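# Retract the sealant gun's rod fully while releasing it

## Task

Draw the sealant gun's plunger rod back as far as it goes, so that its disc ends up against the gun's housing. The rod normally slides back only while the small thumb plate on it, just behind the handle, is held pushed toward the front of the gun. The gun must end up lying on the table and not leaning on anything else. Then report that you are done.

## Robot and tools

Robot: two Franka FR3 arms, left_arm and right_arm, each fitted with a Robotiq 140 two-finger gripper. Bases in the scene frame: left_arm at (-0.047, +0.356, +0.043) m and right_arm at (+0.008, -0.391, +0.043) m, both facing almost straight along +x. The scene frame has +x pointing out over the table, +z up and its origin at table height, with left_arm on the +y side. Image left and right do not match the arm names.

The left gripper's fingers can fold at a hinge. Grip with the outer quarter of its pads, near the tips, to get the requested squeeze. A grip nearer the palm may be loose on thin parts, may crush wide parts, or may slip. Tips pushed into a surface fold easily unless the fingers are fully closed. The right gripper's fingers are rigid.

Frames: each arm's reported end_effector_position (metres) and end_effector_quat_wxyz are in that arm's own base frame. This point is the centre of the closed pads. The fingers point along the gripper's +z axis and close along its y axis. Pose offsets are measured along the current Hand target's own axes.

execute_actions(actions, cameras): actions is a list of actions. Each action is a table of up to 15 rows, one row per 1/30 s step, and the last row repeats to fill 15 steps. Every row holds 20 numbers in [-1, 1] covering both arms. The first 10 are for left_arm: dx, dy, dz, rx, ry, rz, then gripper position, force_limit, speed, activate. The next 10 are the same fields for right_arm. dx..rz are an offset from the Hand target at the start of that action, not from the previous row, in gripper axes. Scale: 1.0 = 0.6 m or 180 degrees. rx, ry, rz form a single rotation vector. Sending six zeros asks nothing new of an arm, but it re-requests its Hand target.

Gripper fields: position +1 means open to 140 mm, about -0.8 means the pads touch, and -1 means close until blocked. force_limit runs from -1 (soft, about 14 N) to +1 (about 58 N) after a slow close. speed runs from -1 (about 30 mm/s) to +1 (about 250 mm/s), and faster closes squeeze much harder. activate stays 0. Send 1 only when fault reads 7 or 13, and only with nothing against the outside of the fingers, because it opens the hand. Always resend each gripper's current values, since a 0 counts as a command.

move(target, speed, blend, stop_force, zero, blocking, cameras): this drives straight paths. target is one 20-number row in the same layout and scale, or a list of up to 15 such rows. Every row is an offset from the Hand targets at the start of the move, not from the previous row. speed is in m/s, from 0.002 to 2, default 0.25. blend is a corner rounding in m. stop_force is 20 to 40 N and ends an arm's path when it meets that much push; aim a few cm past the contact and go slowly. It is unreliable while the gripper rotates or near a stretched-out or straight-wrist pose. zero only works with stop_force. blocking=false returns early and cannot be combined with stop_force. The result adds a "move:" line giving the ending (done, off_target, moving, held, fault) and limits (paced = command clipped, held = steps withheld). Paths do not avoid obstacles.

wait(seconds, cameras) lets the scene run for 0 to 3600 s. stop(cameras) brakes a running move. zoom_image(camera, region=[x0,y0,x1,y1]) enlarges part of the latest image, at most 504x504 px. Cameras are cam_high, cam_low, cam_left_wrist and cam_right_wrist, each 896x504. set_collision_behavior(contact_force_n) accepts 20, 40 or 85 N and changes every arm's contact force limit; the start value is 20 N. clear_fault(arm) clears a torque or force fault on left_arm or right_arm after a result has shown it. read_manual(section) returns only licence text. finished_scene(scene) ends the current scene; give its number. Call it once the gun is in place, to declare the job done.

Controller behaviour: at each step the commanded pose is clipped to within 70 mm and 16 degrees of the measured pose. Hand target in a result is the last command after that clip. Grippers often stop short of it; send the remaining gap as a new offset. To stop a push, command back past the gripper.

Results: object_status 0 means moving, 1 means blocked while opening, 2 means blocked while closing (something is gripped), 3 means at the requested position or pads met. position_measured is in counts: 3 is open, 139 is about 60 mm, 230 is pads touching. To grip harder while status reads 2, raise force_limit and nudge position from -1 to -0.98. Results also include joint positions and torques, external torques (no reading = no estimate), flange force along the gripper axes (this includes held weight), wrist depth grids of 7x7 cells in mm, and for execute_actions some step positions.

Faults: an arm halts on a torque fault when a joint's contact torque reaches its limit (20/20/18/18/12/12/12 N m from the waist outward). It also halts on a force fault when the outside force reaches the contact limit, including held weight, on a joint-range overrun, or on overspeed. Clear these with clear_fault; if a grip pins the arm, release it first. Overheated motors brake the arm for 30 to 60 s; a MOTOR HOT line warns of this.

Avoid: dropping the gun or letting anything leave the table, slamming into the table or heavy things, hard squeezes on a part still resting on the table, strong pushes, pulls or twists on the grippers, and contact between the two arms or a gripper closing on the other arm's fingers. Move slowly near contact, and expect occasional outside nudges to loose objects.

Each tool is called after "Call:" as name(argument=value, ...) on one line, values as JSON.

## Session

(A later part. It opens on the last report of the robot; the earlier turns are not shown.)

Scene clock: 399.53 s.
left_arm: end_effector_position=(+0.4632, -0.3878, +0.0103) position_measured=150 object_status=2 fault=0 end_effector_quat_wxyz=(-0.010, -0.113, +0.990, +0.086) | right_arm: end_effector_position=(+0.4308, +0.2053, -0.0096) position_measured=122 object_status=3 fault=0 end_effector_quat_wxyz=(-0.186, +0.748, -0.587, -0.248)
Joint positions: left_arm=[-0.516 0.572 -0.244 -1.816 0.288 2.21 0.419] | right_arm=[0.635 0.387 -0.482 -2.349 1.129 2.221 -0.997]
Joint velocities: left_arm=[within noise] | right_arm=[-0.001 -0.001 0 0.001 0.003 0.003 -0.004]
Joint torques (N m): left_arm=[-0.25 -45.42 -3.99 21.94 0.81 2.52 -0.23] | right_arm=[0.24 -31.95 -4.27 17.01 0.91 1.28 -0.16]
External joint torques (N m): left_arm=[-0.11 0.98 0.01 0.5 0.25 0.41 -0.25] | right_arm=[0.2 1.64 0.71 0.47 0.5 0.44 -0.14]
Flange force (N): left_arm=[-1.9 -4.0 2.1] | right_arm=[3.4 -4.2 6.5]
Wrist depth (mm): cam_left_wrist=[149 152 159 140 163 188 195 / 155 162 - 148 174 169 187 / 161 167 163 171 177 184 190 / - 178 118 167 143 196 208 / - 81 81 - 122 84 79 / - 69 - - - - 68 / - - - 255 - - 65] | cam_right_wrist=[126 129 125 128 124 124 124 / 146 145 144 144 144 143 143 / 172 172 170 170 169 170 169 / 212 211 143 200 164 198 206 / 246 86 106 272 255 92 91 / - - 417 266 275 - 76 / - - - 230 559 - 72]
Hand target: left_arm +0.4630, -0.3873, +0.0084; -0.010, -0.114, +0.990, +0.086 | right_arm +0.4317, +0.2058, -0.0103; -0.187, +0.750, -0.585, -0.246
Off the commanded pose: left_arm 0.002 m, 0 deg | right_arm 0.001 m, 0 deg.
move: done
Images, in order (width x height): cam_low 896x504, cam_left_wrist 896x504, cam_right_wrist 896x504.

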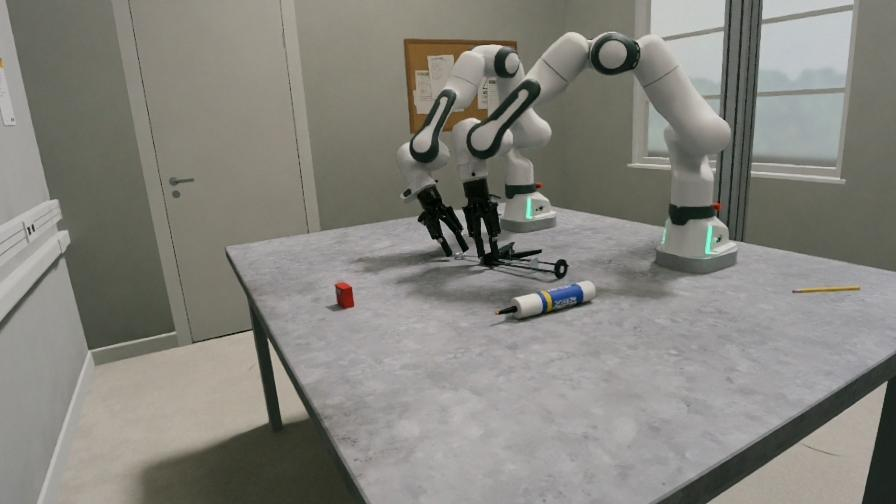

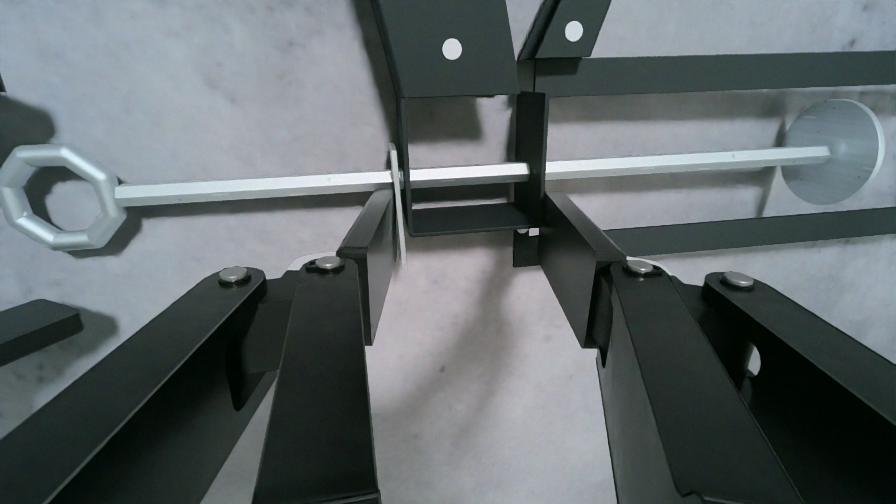

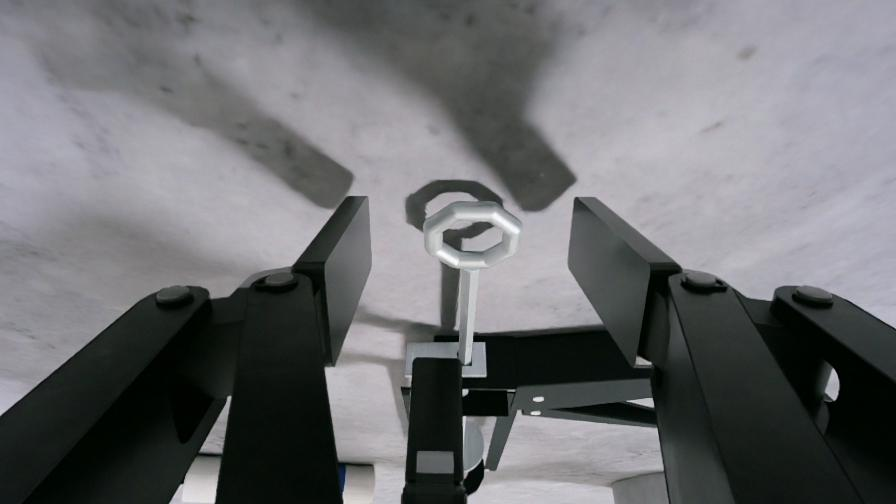

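Call:
move(target=[0,0,0,0,0,0,-1,-1,-1,0,0.001,0,0.0018,0,0,0,-1,-0.6,-1,0], cameras=["cam_left_wrist","cam_low","cam_right_wrist"], speed=0.05)

Call:
zoom_image(camera="cam_right_wrist", region=[340, 160, 620, 360])

Scene clock: 431.13 s.
left_arm: end_effector_position=(+0.4636, -0.3874, +0.0103) position_measured=150 object_status=2 fault=0 end_effector_quat_wxyz=(-0.010, -0.115, +0.990, +0.086) | right_arm: end_effector_position=(+0.4310, +0.2055, -0.0109) position_measured=177 object_status=0 fault=0 end_effector_quat_wxyz=(-0.186, +0.749, -0.586, -0.247)
Joint positions: left_arm=[-0.516 0.572 -0.244 -1.816 0.288 2.21 0.416] | right_arm=[0.635 0.391 -0.481 -2.348 1.133 2.222 -1.002]
Joint torques (N m): left_arm=[-0.58 -45.45 -4.55 21.93 0.77 2.5 -0.09] | right_arm=[0.69 -31.04 -4.02 16.86 0.89 1.47 -0.16]
External joint torques (N m): left_arm=[-0.67 0.72 -0.76 0.53 0.21 0.39 -0.1] | right_arm=[0.76 2.6 1.09 0.42 0.47 0.62 -0.14]
Flange force (N): left_arm=[-1.1 -4.1 1.3] | right_arm=[4.2 -5.6 9.1]
Wrist depth (mm): cam_left_wrist=[- 154 160 140 161 171 197 / - - 171 177 169 198 188 / 152 159 173 172 177 184 198 / 171 180 180 169 143 195 203 / - 81 81 - 112 83 74 / - 69 - - - - 68 / - - - - - - 65] | cam_right_wrist=[125 128 123 126 123 123 123 / 144 144 143 142 142 142 142 / 171 171 169 168 166 168 166 / 210 209 198 186 137 203 203 / 271 - 93 251 94 94 247 / - 69 70 266 - - 72 / - - - 401 - - 73]
Hand target: left_arm +0.4630, -0.3873, +0.0084; -0.010, -0.114, +0.990, +0.086 | right_arm +0.4316, +0.2059, -0.0116; -0.187, +0.750, -0.585, -0.246
Off the commanded pose: left_arm 0.002 m, 0 deg | right_arm 0.001 m, 0 deg.
move: done
Images, in order (width x height): cam_low 896x504, cam_left_wrist 896x504, cam_right_wrist 896x504.

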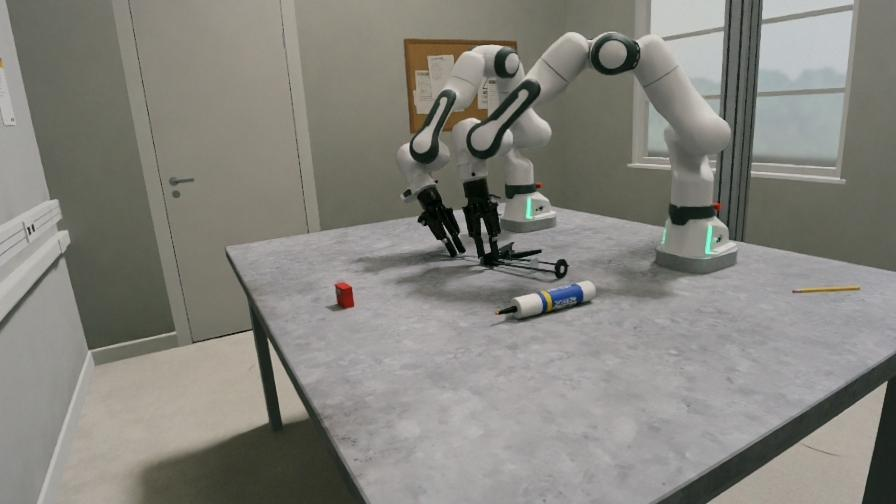

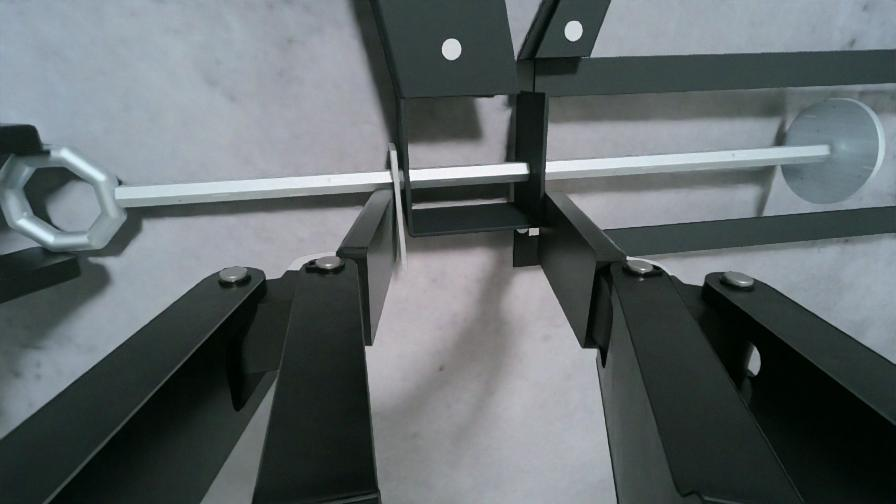

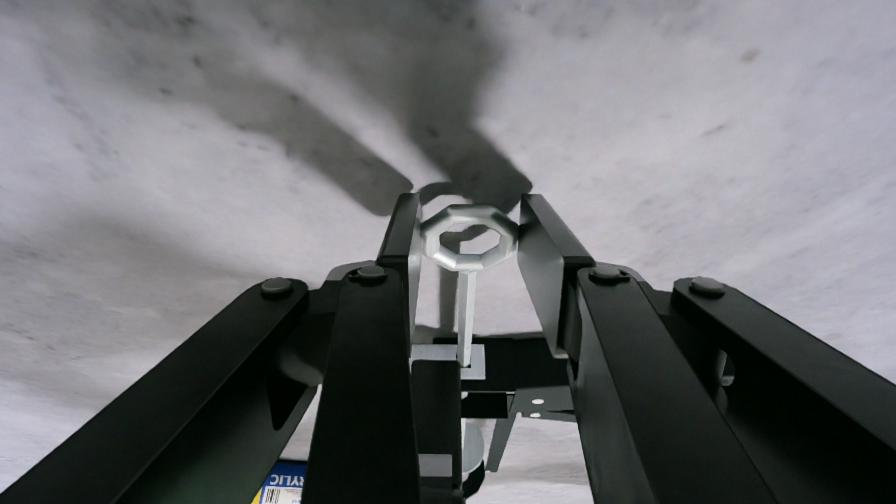

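Scaled by 1.800 from the camera's image (finer frame: 1280x720).

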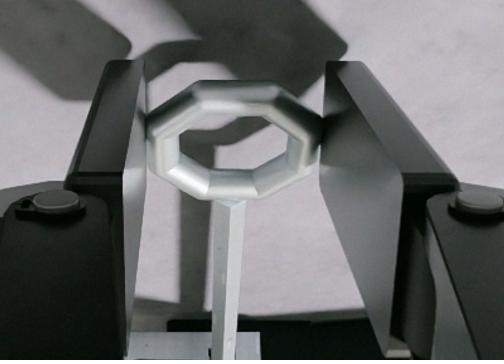

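Call:
set_collision_behavior(contact_force_n=40)

Call:
move(target=[0,0,0,0,0,0,-1,-1,-1,0,0.027,-0.0007,-0.0196,0,0,0,-1,-0.6,-1,0], cameras=["cam_left_wrist","cam_low","cam_right_wrist"], speed=0.03)

Set on each arm: contact force limit 40 N; load limits (N m) waist: 35, shoulder: 35, upper arm roll: 32, elbow: 30, forearm roll: 12, wrist pitch: 12, wrist roll: 12.

Scene clock: 442.00 s.
left_arm: end_effector_position=(+0.4640, -0.3906, +0.0107) position_measured=150 object_status=2 fault=0 end_effector_quat_wxyz=(-0.008, -0.114, +0.990, +0.083) | right_arm: end_effector_position=(+0.4338, +0.1930, -0.0108) position_measured=177 object_status=2 fault=0 end_effector_quat_wxyz=(-0.187, +0.749, -0.584, -0.251)
Joint positions: left_arm=[-0.519 0.572 -0.244 -1.815 0.288 2.217 0.416] | right_arm=[0.611 0.4 -0.491 -2.336 1.115 2.197 -1.016]
Joint velocities: left_arm=[within noise] | right_arm=[-0.003 -0.001 -0.002 0 -0.003 -0.001 -0.005]
Joint torques (N m): left_arm=[0.68 -45.72 -2.69 21.38 1.06 1.27 -0.05] | right_arm=[-1.96 -32.19 -7.37 17.66 -0.3 1.71 -0.23]
External joint torques (N m): left_arm=[0.78 0.56 1.27 -0.05 0.5 -0.86 -0.06] | right_arm=[-1.98 1.4 -2.16 1.36 -0.74 0.92 -0.21]
Flange force (N): left_arm=[-2.5 -1.6 -0.1] | right_arm=[7.0 -6.2 -1.0]
Wrist depth (mm): cam_left_wrist=[149 156 163 140 163 170 195 / 156 161 172 147 167 174 186 / - - 175 170 175 210 187 / 172 - 182 199 143 195 209 / - 81 81 212 - 83 74 / - 69 - 227 - - 68 / - - - - - - 65] | cam_right_wrist=[124 127 123 126 123 123 123 / 143 144 138 142 142 142 141 / 170 170 175 165 166 167 167 / 210 209 199 186 137 205 204 / 272 - 93 254 94 94 249 / - 69 70 271 - - 72 / - - - 412 - - 73]
Hand target: left_arm +0.4630, -0.3873, +0.0084; -0.010, -0.114, +0.990, +0.086 | right_arm +0.4370, +0.1866, -0.0116; -0.187, +0.750, -0.585, -0.246
Off the commanded pose: left_arm 0.004 m, 0 deg | right_arm 0.007 m, 1 deg.
move: off_target (right_arm)
Images, in order (width x height): cam_low 896x504, cam_left_wrist 896x504, cam_right_wrist 896x504.

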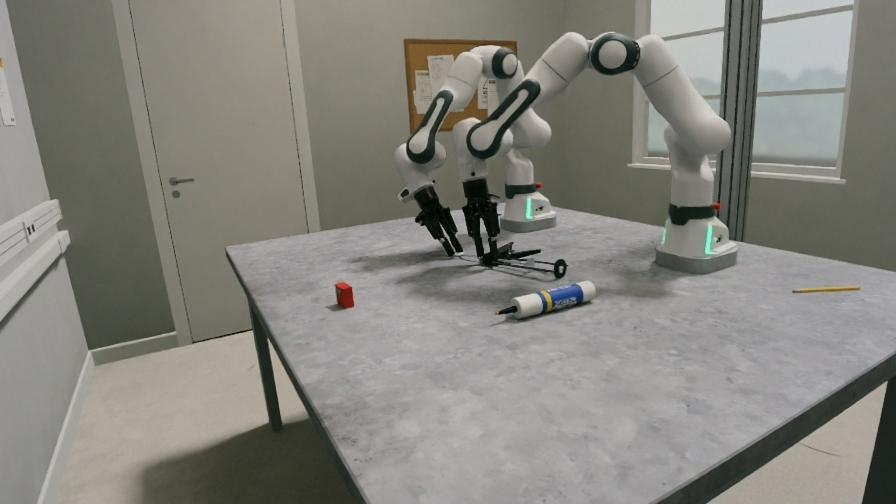

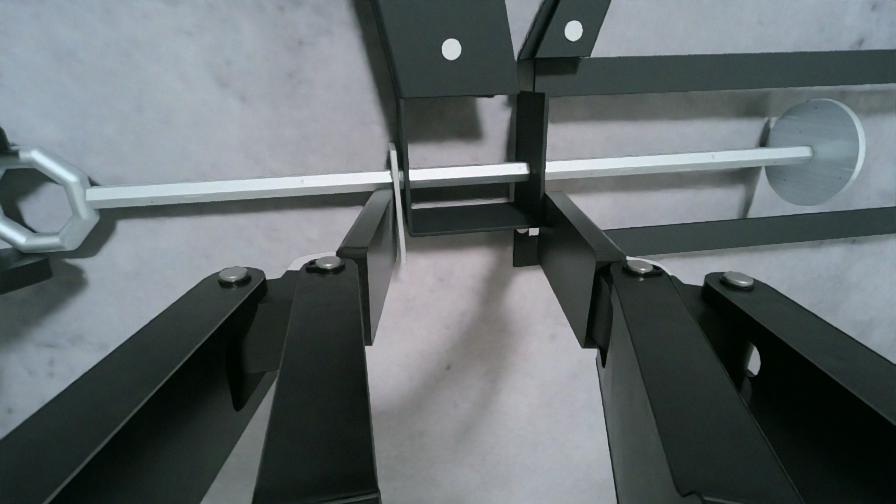

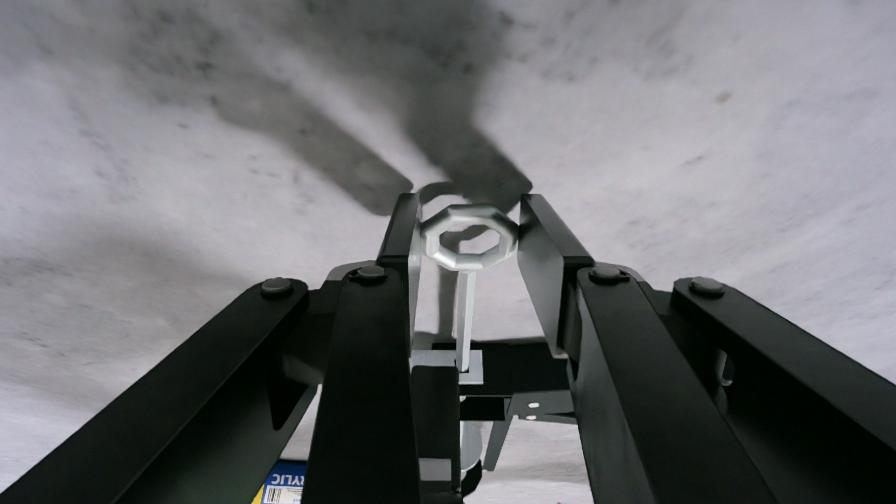

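Call:
move(target=[0,0,0,0,0,0,-1,-1,-1,0,0.054,-0.0014,-0.0392,0,0,0,-1,-0.6,-1,0], cameras=["cam_left_wrist","cam_right_wrist"], speed=0.03)

Scene clock: 446.73 s.
left_arm: end_effector_position=(+0.4648, -0.3923, +0.0116) position_measured=150 object_status=2 fault=0 end_effector_quat_wxyz=(-0.006, -0.113, +0.990, +0.081) | right_arm: end_effector_position=(+0.4442, +0.1562, -0.0107) position_measured=177 object_status=2 fault=0 end_effector_quat_wxyz=(-0.187, +0.749, -0.584, -0.252)
Joint positions: left_arm=[-0.52 0.572 -0.244 -1.813 0.288 2.218 0.416] | right_arm=[0.55 0.426 -0.519 -2.303 1.069 2.145 -1.049]
Joint velocities: left_arm=[within noise] | right_arm=[-0.002 0.001 0.002 0.002 0 -0.002 -0.006]
Joint torques (N m): left_arm=[1.28 -45.15 -2.19 20.21 0.96 1.02 -0.06] | right_arm=[-2.64 -32.54 -8.78 17.86 -0.45 1.92 -0.24]
External joint torques (N m): left_arm=[1.32 1.11 1.72 -1.23 0.4 -1.11 -0.08] | right_arm=[-2.54 1.53 -2.83 1.43 -0.97 1.15 -0.22]
Flange force (N): left_arm=[-1.1 1.7 1.0] | right_arm=[8.3 -5.9 -2.4]
Wrist depth (mm): cam_left_wrist=[- 156 160 140 161 186 182 / - 163 171 177 168 177 182 / 163 169 175 182 176 185 - / 174 180 118 168 143 196 244 / - 81 81 214 142 83 79 / - 69 - - - - 68 / - - - 256 - - 65] | cam_right_wrist=[124 127 123 126 122 123 123 / 144 143 142 142 142 141 142 / 171 170 169 165 166 168 167 / 211 209 199 181 136 206 205 / 271 - 93 240 94 94 251 / - 69 70 310 - - 72 / - - - 278 - - 73]
Hand target: left_arm +0.4630, -0.3873, +0.0084; -0.010, -0.114, +0.990, +0.086 | right_arm +0.4476, +0.1480, -0.0116; -0.187, +0.750, -0.585, -0.246
Off the commanded pose: left_arm 0.006 m, 1 deg | right_arm 0.009 m, 1 deg.
move: off_target (right_arm)

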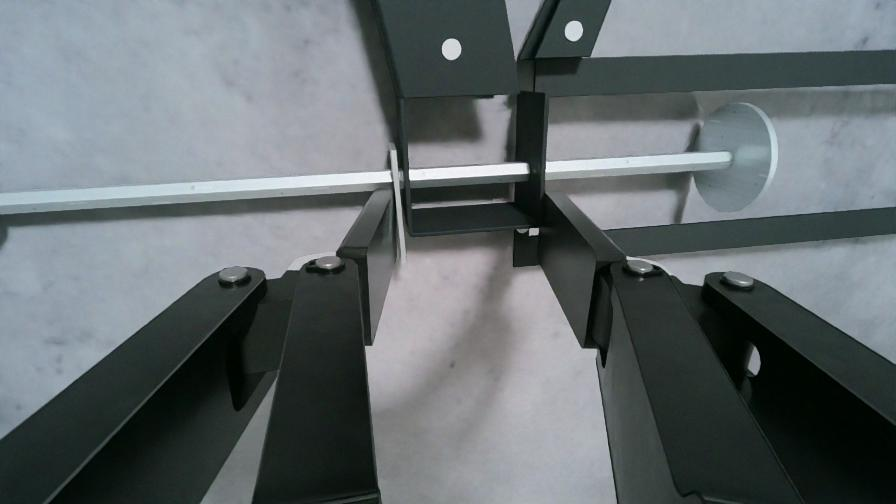

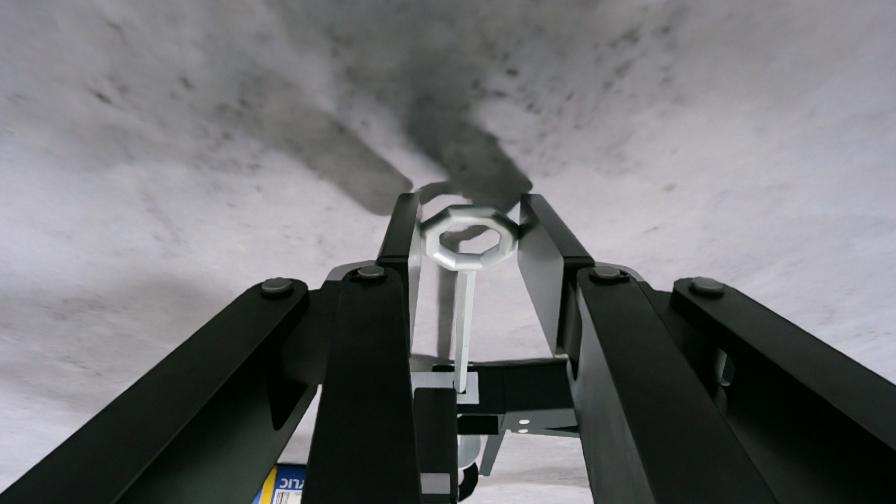

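Call:
move(target=[0,0,0,0,0,0,-1,-1,-1,0,0.092,-0.001,-0.0665,0,0,0,-1,-0.6,-1,0], cameras=["cam_left_wrist","cam_right_wrist"], speed=0.03)

Scene clock: 453.57 s.
left_arm: end_effector_position=(+0.4661, -0.3941, +0.0140) position_measured=150 object_status=2 fault=0 end_effector_quat_wxyz=(-0.004, -0.113, +0.990, +0.080) | right_arm: end_effector_position=(+0.4621, +0.0927, -0.0102) position_measured=177 object_status=2 fault=0 end_effector_quat_wxyz=(-0.189, +0.749, -0.582, -0.253)
Joint positions: left_arm=[-0.521 0.569 -0.244 -1.812 0.288 2.219 0.416] | right_arm=[0.449 0.487 -0.567 -2.22 1.004 2.049 -1.105]
Joint velocities: left_arm=[within noise] | right_arm=[0 0 -0.001 0 0 -0.003 -0.005]
Joint torques (N m): left_arm=[1.52 -43.43 -1.84 19.24 0.84 1 -0.06] | right_arm=[-3.02 -33.28 -10.99 18.15 -0.54 2.42 -0.35]
External joint torques (N m): left_arm=[1.86 2.91 2.3 -2.29 0.28 -1.16 -0.07] | right_arm=[-2.97 2.35 -3.64 1.36 -1.2 1.7 -0.33]
Flange force (N): left_arm=[-1.7 1.8 4.2] | right_arm=[10.9 -5.2 -2.3]
Wrist depth (mm): cam_left_wrist=[153 157 165 140 152 - 177 / - 166 - 181 167 203 - / - 160 164 186 167 218 - / 176 - 118 170 143 194 202 / - 81 81 - - 83 84 / - 69 - - - - 68 / - - - 252 - - 65] | cam_right_wrist=[125 128 123 126 123 123 123 / 143 144 143 143 142 142 142 / 171 170 170 164 166 168 168 / 211 209 200 180 137 198 205 / 273 - 93 241 94 94 250 / - 69 70 369 - - 72 / - - - 359 - - 73]
Hand target: left_arm +0.4630, -0.3873, +0.0084; -0.010, -0.114, +0.990, +0.086 | right_arm +0.4649, +0.0822, -0.0117; -0.187, +0.750, -0.585, -0.246
Off the commanded pose: left_arm 0.009 m, 1 deg | right_arm 0.011 m, 1 deg.
move: off_target (right_arm)

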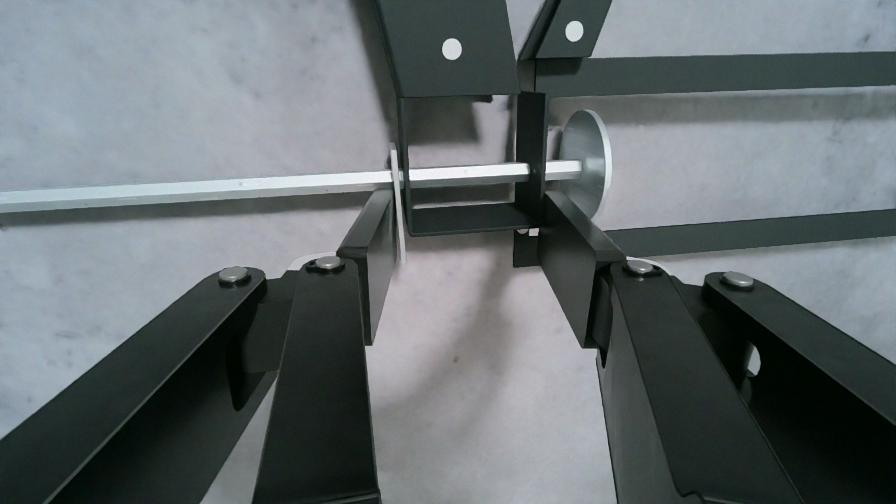

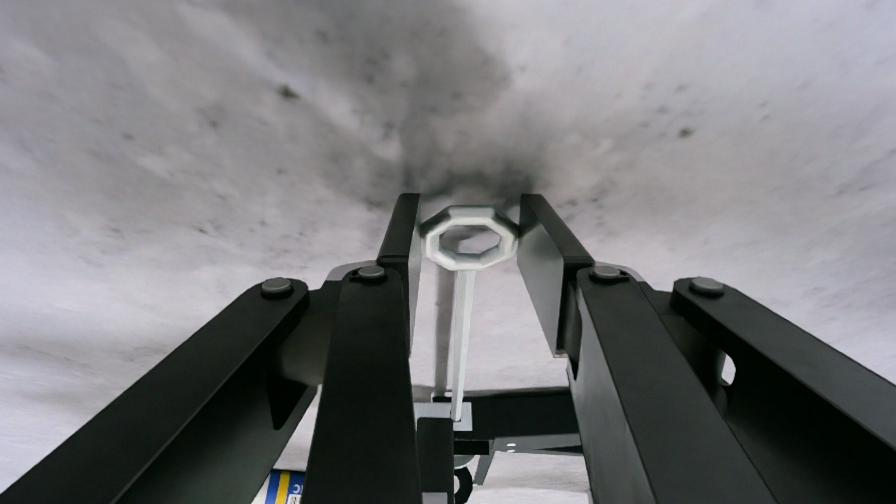

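Call:
move(target=[-0.002,-0.011,-0.008,0,0,0,-1,-1,-1,0,-0.0146,0,0.0106,0,0,0,-1,-0.6,-1,0], cameras=["cam_left_wrist","cam_low"], speed=0.03)

Call:
zoom_image(camera="cam_left_wrist", region=[370, 70, 670, 290])

Call:
zoom_image(camera="cam_low", region=[430, 200, 570, 290])

Scene clock: 475.30 s.
left_arm: end_effector_position=(+0.4667, -0.3954, +0.0136) position_measured=150 object_status=2 fault=0 end_effector_quat_wxyz=(-0.008, -0.114, +0.990, +0.084) | right_arm: end_effector_position=(+0.4617, +0.0920, -0.0123) position_measured=177 object_status=2 fault=0 end_effector_quat_wxyz=(-0.186, +0.751, -0.584, -0.247)
Joint positions: left_arm=[-0.525 0.583 -0.244 -1.788 0.288 2.197 0.416] | right_arm=[0.458 0.481 -0.569 -2.231 1.006 2.07 -1.106]
Joint velocities: left_arm=[within noise] | right_arm=[0 0 0 -0.001 0.001 0.003 0]
Joint torques (N m): left_arm=[0.3 -45.5 -3.43 23.04 0.73 1.97 -0.1] | right_arm=[0.8 -35.14 -6.81 16.7 1.03 1.05 0.06]
External joint torques (N m): left_arm=[0.49 1.29 0.65 1.43 0.16 -0.16 -0.12] | right_arm=[0.95 0.23 0.59 -0.12 0.39 0.26 0.08]
Flange force (N): left_arm=[-6.1 -8.3 0.8] | right_arm=[-1.4 0.0 2.4]
Wrist depth (mm): cam_left_wrist=[152 157 165 141 152 188 191 / 159 164 171 182 169 201 213 / 164 168 161 172 174 - 231 / - 181 118 203 143 196 207 / - 81 81 - - 83 78 / - 69 - 234 - - 68 / - - - - - - 65] | cam_right_wrist=[123 126 122 125 121 121 121 / 142 142 137 140 140 139 139 / 169 167 166 164 165 165 164 / 207 206 196 175 136 201 200 / 268 - 93 248 94 94 242 / - 69 70 350 - - 72 / - - - 354 - - 73]
Hand target: left_arm +0.4658, -0.3942, +0.0120; -0.010, -0.114, +0.990, +0.086 | right_arm +0.4623, +0.0926, -0.0117; -0.187, +0.750, -0.585, -0.246
Off the commanded pose: left_arm 0.002 m, 0 deg | right_arm 0.001 m, 0 deg.
move: done
Images, in order (width x height): cam_low 896x504, cam_left_wrist 896x504.

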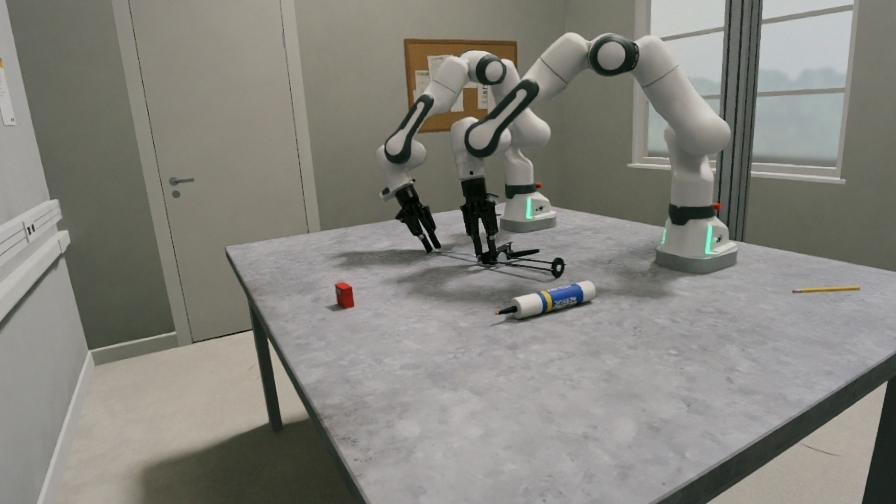

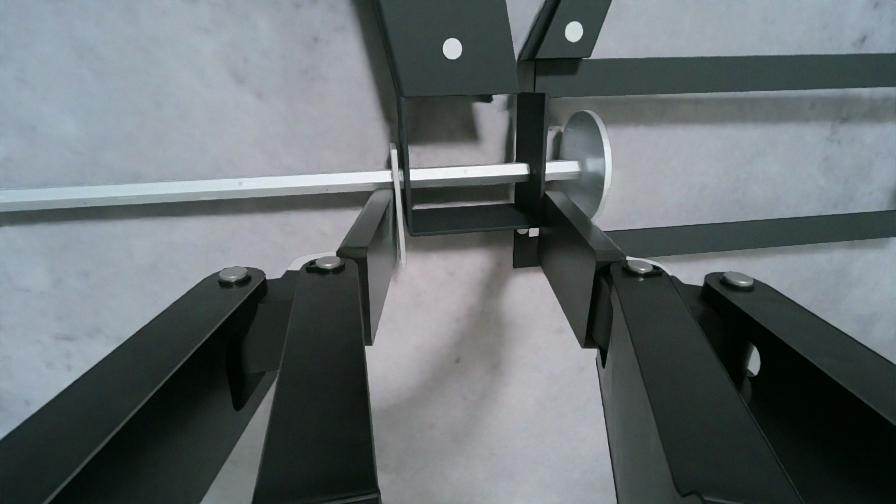

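Scaled by 1.680 from the camera's image (finer frame: 1280x720).

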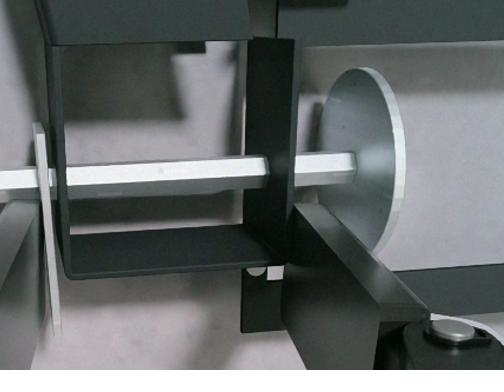

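Scaled by 3.600 from the camera's image (finer frame: 1280x720).

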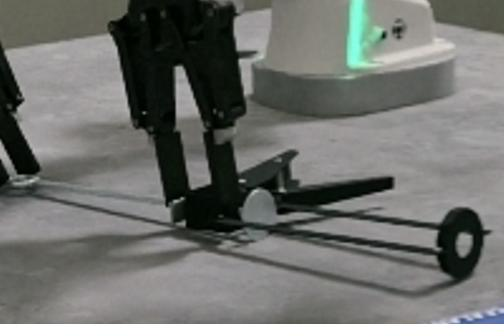

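Call:
move(target=[0,0,0,0,0,0,-0.12,-1,-1,0,0,0,0,0,0,0,-1,-0.6,-1,0], cameras=["cam_left_wrist"], speed=0.03)

Call:
zoom_image(camera="cam_left_wrist", region=[370, 70, 670, 290])

Scene clock: 487.07 s.
left_arm: end_effector_position=(+0.4667, -0.3958, +0.0135) position_measured=144 object_status=3 fault=0 end_effector_quat_wxyz=(-0.008, -0.113, +0.990, +0.084) | right_arm: end_effector_position=(+0.4618, +0.0927, -0.0121) position_measured=177 object_status=2 fault=0 end_effector_quat_wxyz=(-0.187, +0.751, -0.583, -0.247)
Joint positions: left_arm=[-0.526 0.584 -0.244 -1.787 0.288 2.197 0.416] | right_arm=[0.459 0.481 -0.569 -2.231 1.007 2.07 -1.106]
Joint torques (N m): left_arm=[0.48 -46.34 -3.24 22.66 0.74 1.55 -0.16] | right_arm=[0.16 -34.79 -7.15 16.47 0.9 0.98 0.09]
External joint torques (N m): left_arm=[0.48 0.5 0.69 1.03 0.17 -0.57 -0.18] | right_arm=[0.3 0.45 0.21 -0.22 0.27 0.21 0.1]
Flange force (N): left_arm=[-4.3 -5.5 -0.7] | right_arm=[0.0 -0.2 1.8]
Wrist depth (mm): cam_left_wrist=[- - - 141 153 173 195 / 158 - - 149 165 172 - / 164 167 163 187 172 - 232 / 176 182 127 204 148 196 208 / - 82 81 216 219 83 78 / - 76 - - - - 67 / - - - - - - 66] | cam_right_wrist=[124 126 122 125 122 121 121 / 143 143 141 141 140 140 140 / 169 168 167 165 165 165 164 / 207 206 195 181 137 192 199 / 258 - 94 240 94 94 242 / - 69 70 350 - - 72 / - - - 356 - - 73]
Hand target: left_arm +0.4658, -0.3942, +0.0120; -0.010, -0.114, +0.990, +0.086 | right_arm +0.4623, +0.0926, -0.0117; -0.187, +0.750, -0.585, -0.246
Off the commanded pose: left_arm 0.002 m, 0 deg | right_arm 0.001 m, 0 deg.
move: done

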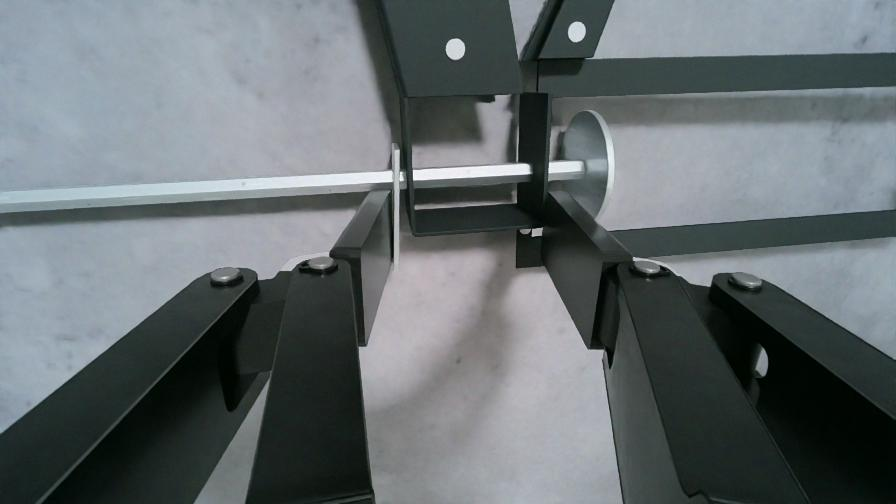

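Scaled by 1.680 from the camera's image (finer frame: 1280x720).

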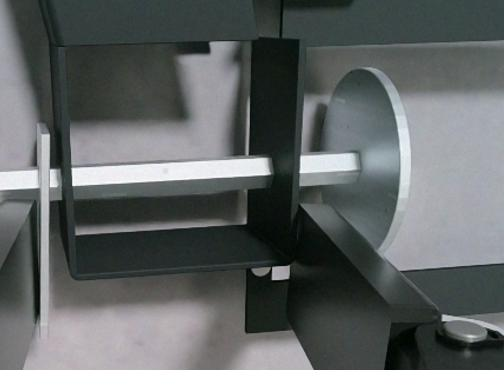

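Call:
move(target=[[0,0,0,0,0,0,-0.09,-1,-1,0,0,0,0,0,0,0,-1,-0.6,-1,0],[0,0,-0.07,0,0,0,-0.09,-1,-1,0,0,0,0,0,0,0,-1,-0.6,-1,0]], cameras=["cam_left_wrist","cam_low"], speed=0.03)

Call:
zoom_image(camera="cam_left_wrist", region=[370, 70, 670, 290])

Scene clock: 494.77 s.
left_arm: end_effector_position=(+0.4686, -0.4017, +0.0529) position_measured=140 object_status=3 fault=0 end_effector_quat_wxyz=(-0.008, -0.116, +0.990, +0.085) | right_arm: end_effector_position=(+0.4619, +0.0935, -0.0119) position_measured=177 object_status=2 fault=0 end_effector_quat_wxyz=(-0.187, +0.751, -0.583, -0.247)
Joint positions: left_arm=[-0.526 0.536 -0.255 -1.752 0.266 2.114 0.424] | right_arm=[0.46 0.48 -0.569 -2.231 1.008 2.07 -1.106]
Joint velocities: left_arm=[-0.001 -0.001 -0.001 0.001 0.001 -0.004 0.004] | right_arm=[within noise]
Joint torques (N m): left_arm=[0.53 -46.95 -4.63 23.88 0.48 1.74 0.16] | right_arm=[-0.06 -34.44 -7.16 16.57 0.79 0.99 0.06]
External joint torques (N m): left_arm=[0.76 -0.51 -0.65 1.38 -0.16 -0.39 0.14] | right_arm=[0.06 0.88 0.19 -0.22 0.15 0.21 0.07]
Flange force (N): left_arm=[-3.4 -3.4 -3.1] | right_arm=[1.4 -1.0 2.1]
Wrist depth (mm): cam_left_wrist=[181 184 - 176 199 227 240 / 191 200 - 217 209 - 259 / 187 202 200 206 211 239 255 / 212 220 135 - 132 236 300 / - 84 81 - 272 83 78 / - 72 - 282 - - 67 / - - - - - - 67] | cam_right_wrist=[124 126 123 125 122 121 122 / 143 142 141 141 141 140 140 / 169 169 168 165 165 172 164 / 208 207 196 181 136 202 200 / 268 - 94 249 94 94 242 / - 69 70 358 - - 72 / - - - 395 - - 73]
Hand target: left_arm +0.4675, -0.4012, +0.0534; -0.010, -0.114, +0.990, +0.086 | right_arm +0.4623, +0.0926, -0.0117; -0.187, +0.750, -0.585, -0.246
Off the commanded pose: left_arm 0.001 m, 0 deg | right_arm 0.001 m, 0 deg.
move: done
Images, in order (width x height): cam_low 896x504, cam_left_wrist 896x504.

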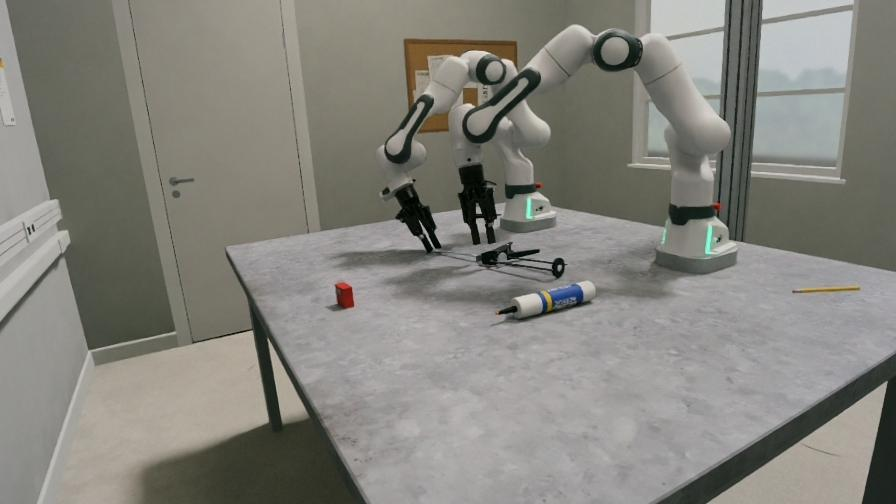

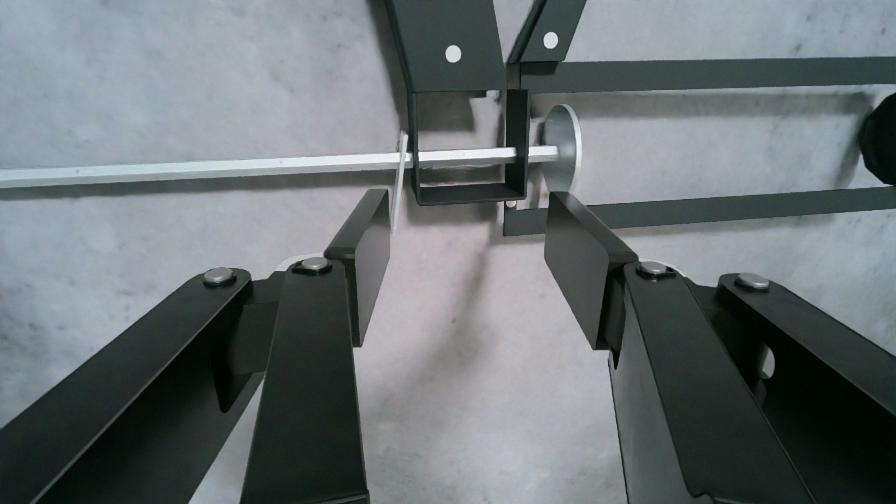

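Scaled by 1.680 from the camera's image (finer frame: 1280x720).

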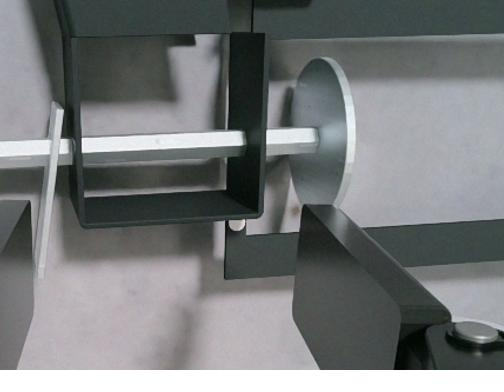

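Call:
move(target=[[0,0.0263,0.0047,0,0,0,0.365,-1,0,0,0,0,0,0,0,0,-1,-0.6,-1,0],[0,0.0175,0.052,0,0,0,0.365,-1,0,0,0,0,0,0,0,0,-1,-0.6,-1,0]], cameras=["cam_left_wrist","cam_low"], speed=0.05)

Call:
zoom_image(camera="cam_low", region=[430, 200, 570, 290])

Scene clock: 519.97 s.
left_arm: end_effector_position=(+0.4628, -0.3856, +0.0253) position_measured=83 object_status=3 fault=0 end_effector_quat_wxyz=(-0.012, -0.113, +0.990, +0.087) | right_arm: end_effector_position=(+0.4619, +0.0935, -0.0119) position_measured=177 object_status=2 fault=0 end_effector_quat_wxyz=(-0.187, +0.751, -0.583, -0.247)
Joint positions: left_arm=[-0.508 0.545 -0.253 -1.817 0.279 2.181 0.43] | right_arm=[0.46 0.48 -0.569 -2.231 1.008 2.07 -1.106]
Joint velocities: left_arm=[0 -0.001 -0.001 0.001 -0.001 0.003 -0.002] | right_arm=[within noise]
Joint torques (N m): left_arm=[-0.31 -45.88 -3.74 22.68 1 2.4 -0.31] | right_arm=[-0.05 -34.38 -7.07 16.56 0.79 0.97 0.07]
External joint torques (N m): left_arm=[-0.34 -0.3 0.06 1.1 0.42 0.32 -0.32] | right_arm=[-0.01 0.93 0.2 -0.19 0.15 0.21 0.09]
Flange force (N): left_arm=[-1.5 -3.6 -0.2] | right_arm=[1.7 -1.2 2.2]
Wrist depth (mm): cam_left_wrist=[158 - 171 152 176 200 212 / - 172 181 167 180 188 235 / 173 180 186 183 212 - 243 / - 189 141 213 199 125 258 / - 86 124 228 235 106 86 / - - 231 - 261 - - / - - - 256 - - -] | cam_right_wrist=[124 127 123 125 122 122 122 / 143 143 141 141 140 140 139 / 170 168 168 165 166 165 165 / 208 207 196 181 136 201 200 / 268 - 93 248 94 94 243 / - 69 70 354 - - 72 / - - - 357 - - 73]
Hand target: left_arm +0.4639, -0.3859, +0.0245; -0.010, -0.114, +0.990, +0.086 | right_arm +0.4623, +0.0926, -0.0117; -0.187, +0.750, -0.585, -0.246
Off the commanded pose: left_arm 0.001 m, 0 deg | right_arm 0.001 m, 0 deg.
move: done
Images, in order (width x height): cam_low 896x504, cam_left_wrist 896x504.

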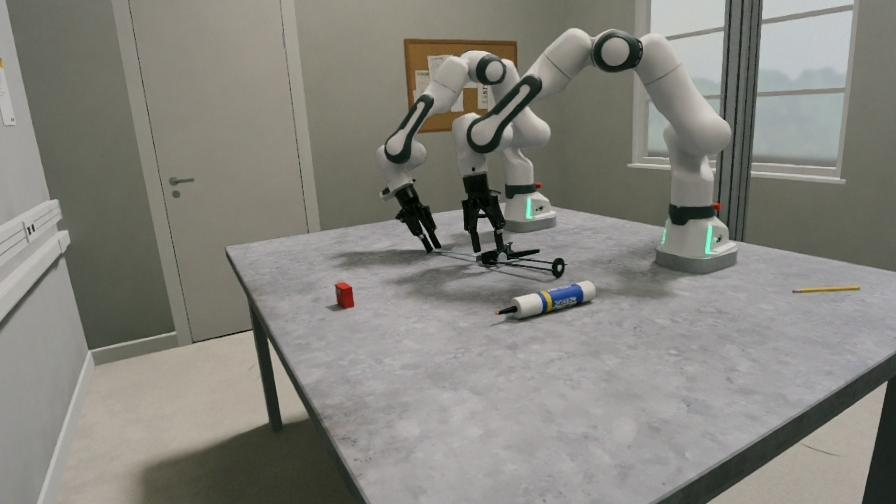

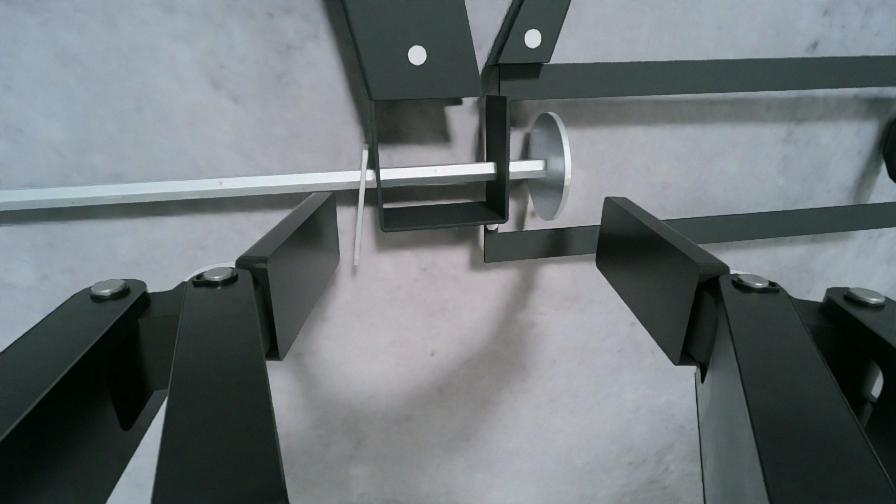

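Scaled by 3.600 from the camera's image (finer frame: 1280x720).

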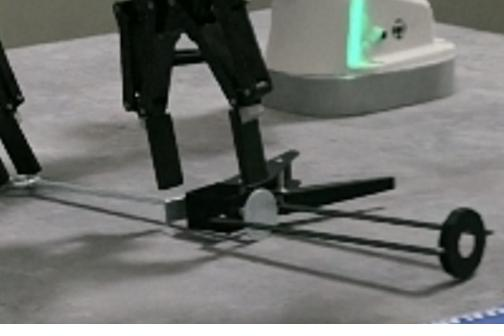

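Call:
move(target=[-0.0017,-0.0073,0.0217,0,0,0,0.365,-1,0,0,0,0,0,0,0,0,-1,-0.6,-1,0], cameras=["cam_left_wrist","cam_low"], speed=0.05)

Call:
zoom_image(camera="cam_low", region=[430, 200, 570, 290])

Scene clock: 529.80 s.
left_arm: end_effector_position=(+0.4638, -0.3870, +0.0113) position_measured=83 object_status=3 fault=0 end_effector_quat_wxyz=(-0.012, -0.112, +0.990, +0.087) | right_arm: end_effector_position=(+0.4619, +0.0935, -0.0119) position_measured=177 object_status=2 fault=0 end_effector_quat_wxyz=(-0.187, +0.751, -0.583, -0.247)
Joint positions: left_arm=[-0.513 0.574 -0.246 -1.809 0.287 2.2 0.424] | right_arm=[0.46 0.48 -0.569 -2.231 1.008 2.07 -1.106]
Joint velocities: left_arm=[-0.001 0.001 0.001 -0.001 0 0.004 -0.003] | right_arm=[within noise]
Joint torques (N m): left_arm=[-0.31 -46.41 -3.74 22.98 0.98 2.39 -0.3] | right_arm=[-0.1 -34.35 -7.04 16.51 0.81 0.97 0.13]
External joint torques (N m): left_arm=[-0.37 -0.12 0.12 1.59 0.42 0.31 -0.32] | right_arm=[-0.02 1.09 0.3 -0.35 0.17 0.18 0.14]
Flange force (N): left_arm=[-3.0 -5.9 -0.2] | right_arm=[1.7 -1.2 2.5]
Wrist depth (mm): cam_left_wrist=[150 155 160 139 150 188 195 / 156 162 169 174 165 200 214 / 159 165 158 179 177 214 228 / - 175 141 179 182 125 207 / - 86 201 205 - 106 86 / - - 212 - 243 - - / - - 234 - 264 - -] | cam_right_wrist=[124 127 123 125 122 121 122 / 143 142 141 141 141 140 140 / 170 168 167 164 165 165 164 / 200 206 197 180 136 200 199 / 268 - 93 249 94 94 243 / - 69 70 343 - - 72 / - - - 354 - - 73]
Hand target: left_arm +0.4654, -0.3877, +0.0109; -0.010, -0.114, +0.990, +0.086 | right_arm +0.4623, +0.0926, -0.0117; -0.187, +0.750, -0.585, -0.246
Off the commanded pose: left_arm 0.002 m, 0 deg | right_arm 0.001 m, 0 deg.
move: done
Images, in order (width x height): cam_low 896x504, cam_left_wrist 896x504.

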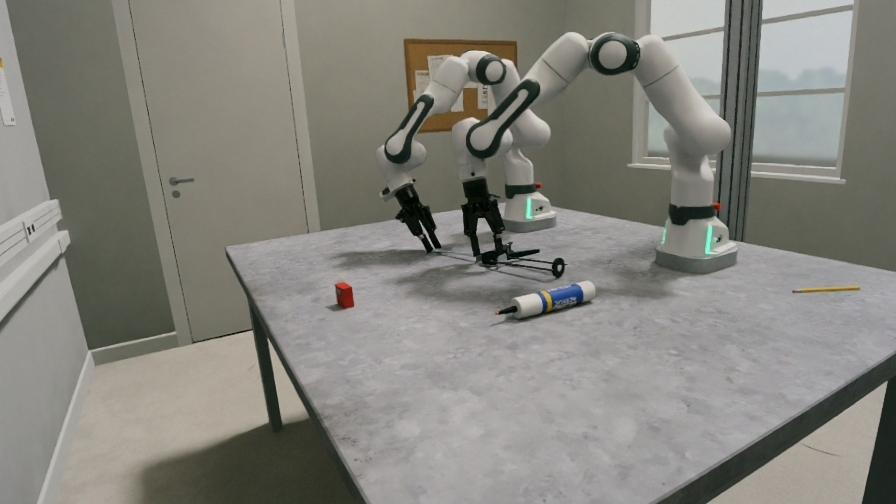

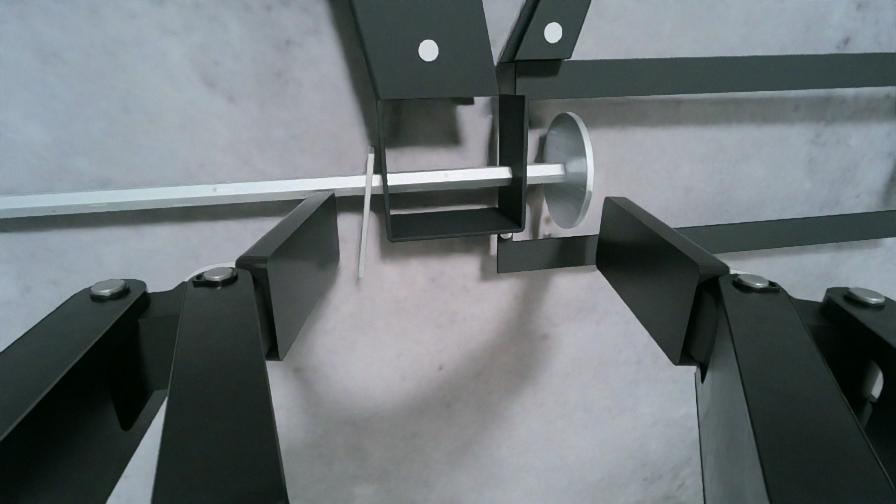

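Scaled by 3.600 from the camera's image (finer frame: 1280x720).

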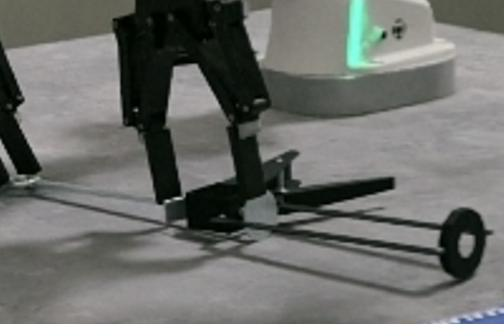

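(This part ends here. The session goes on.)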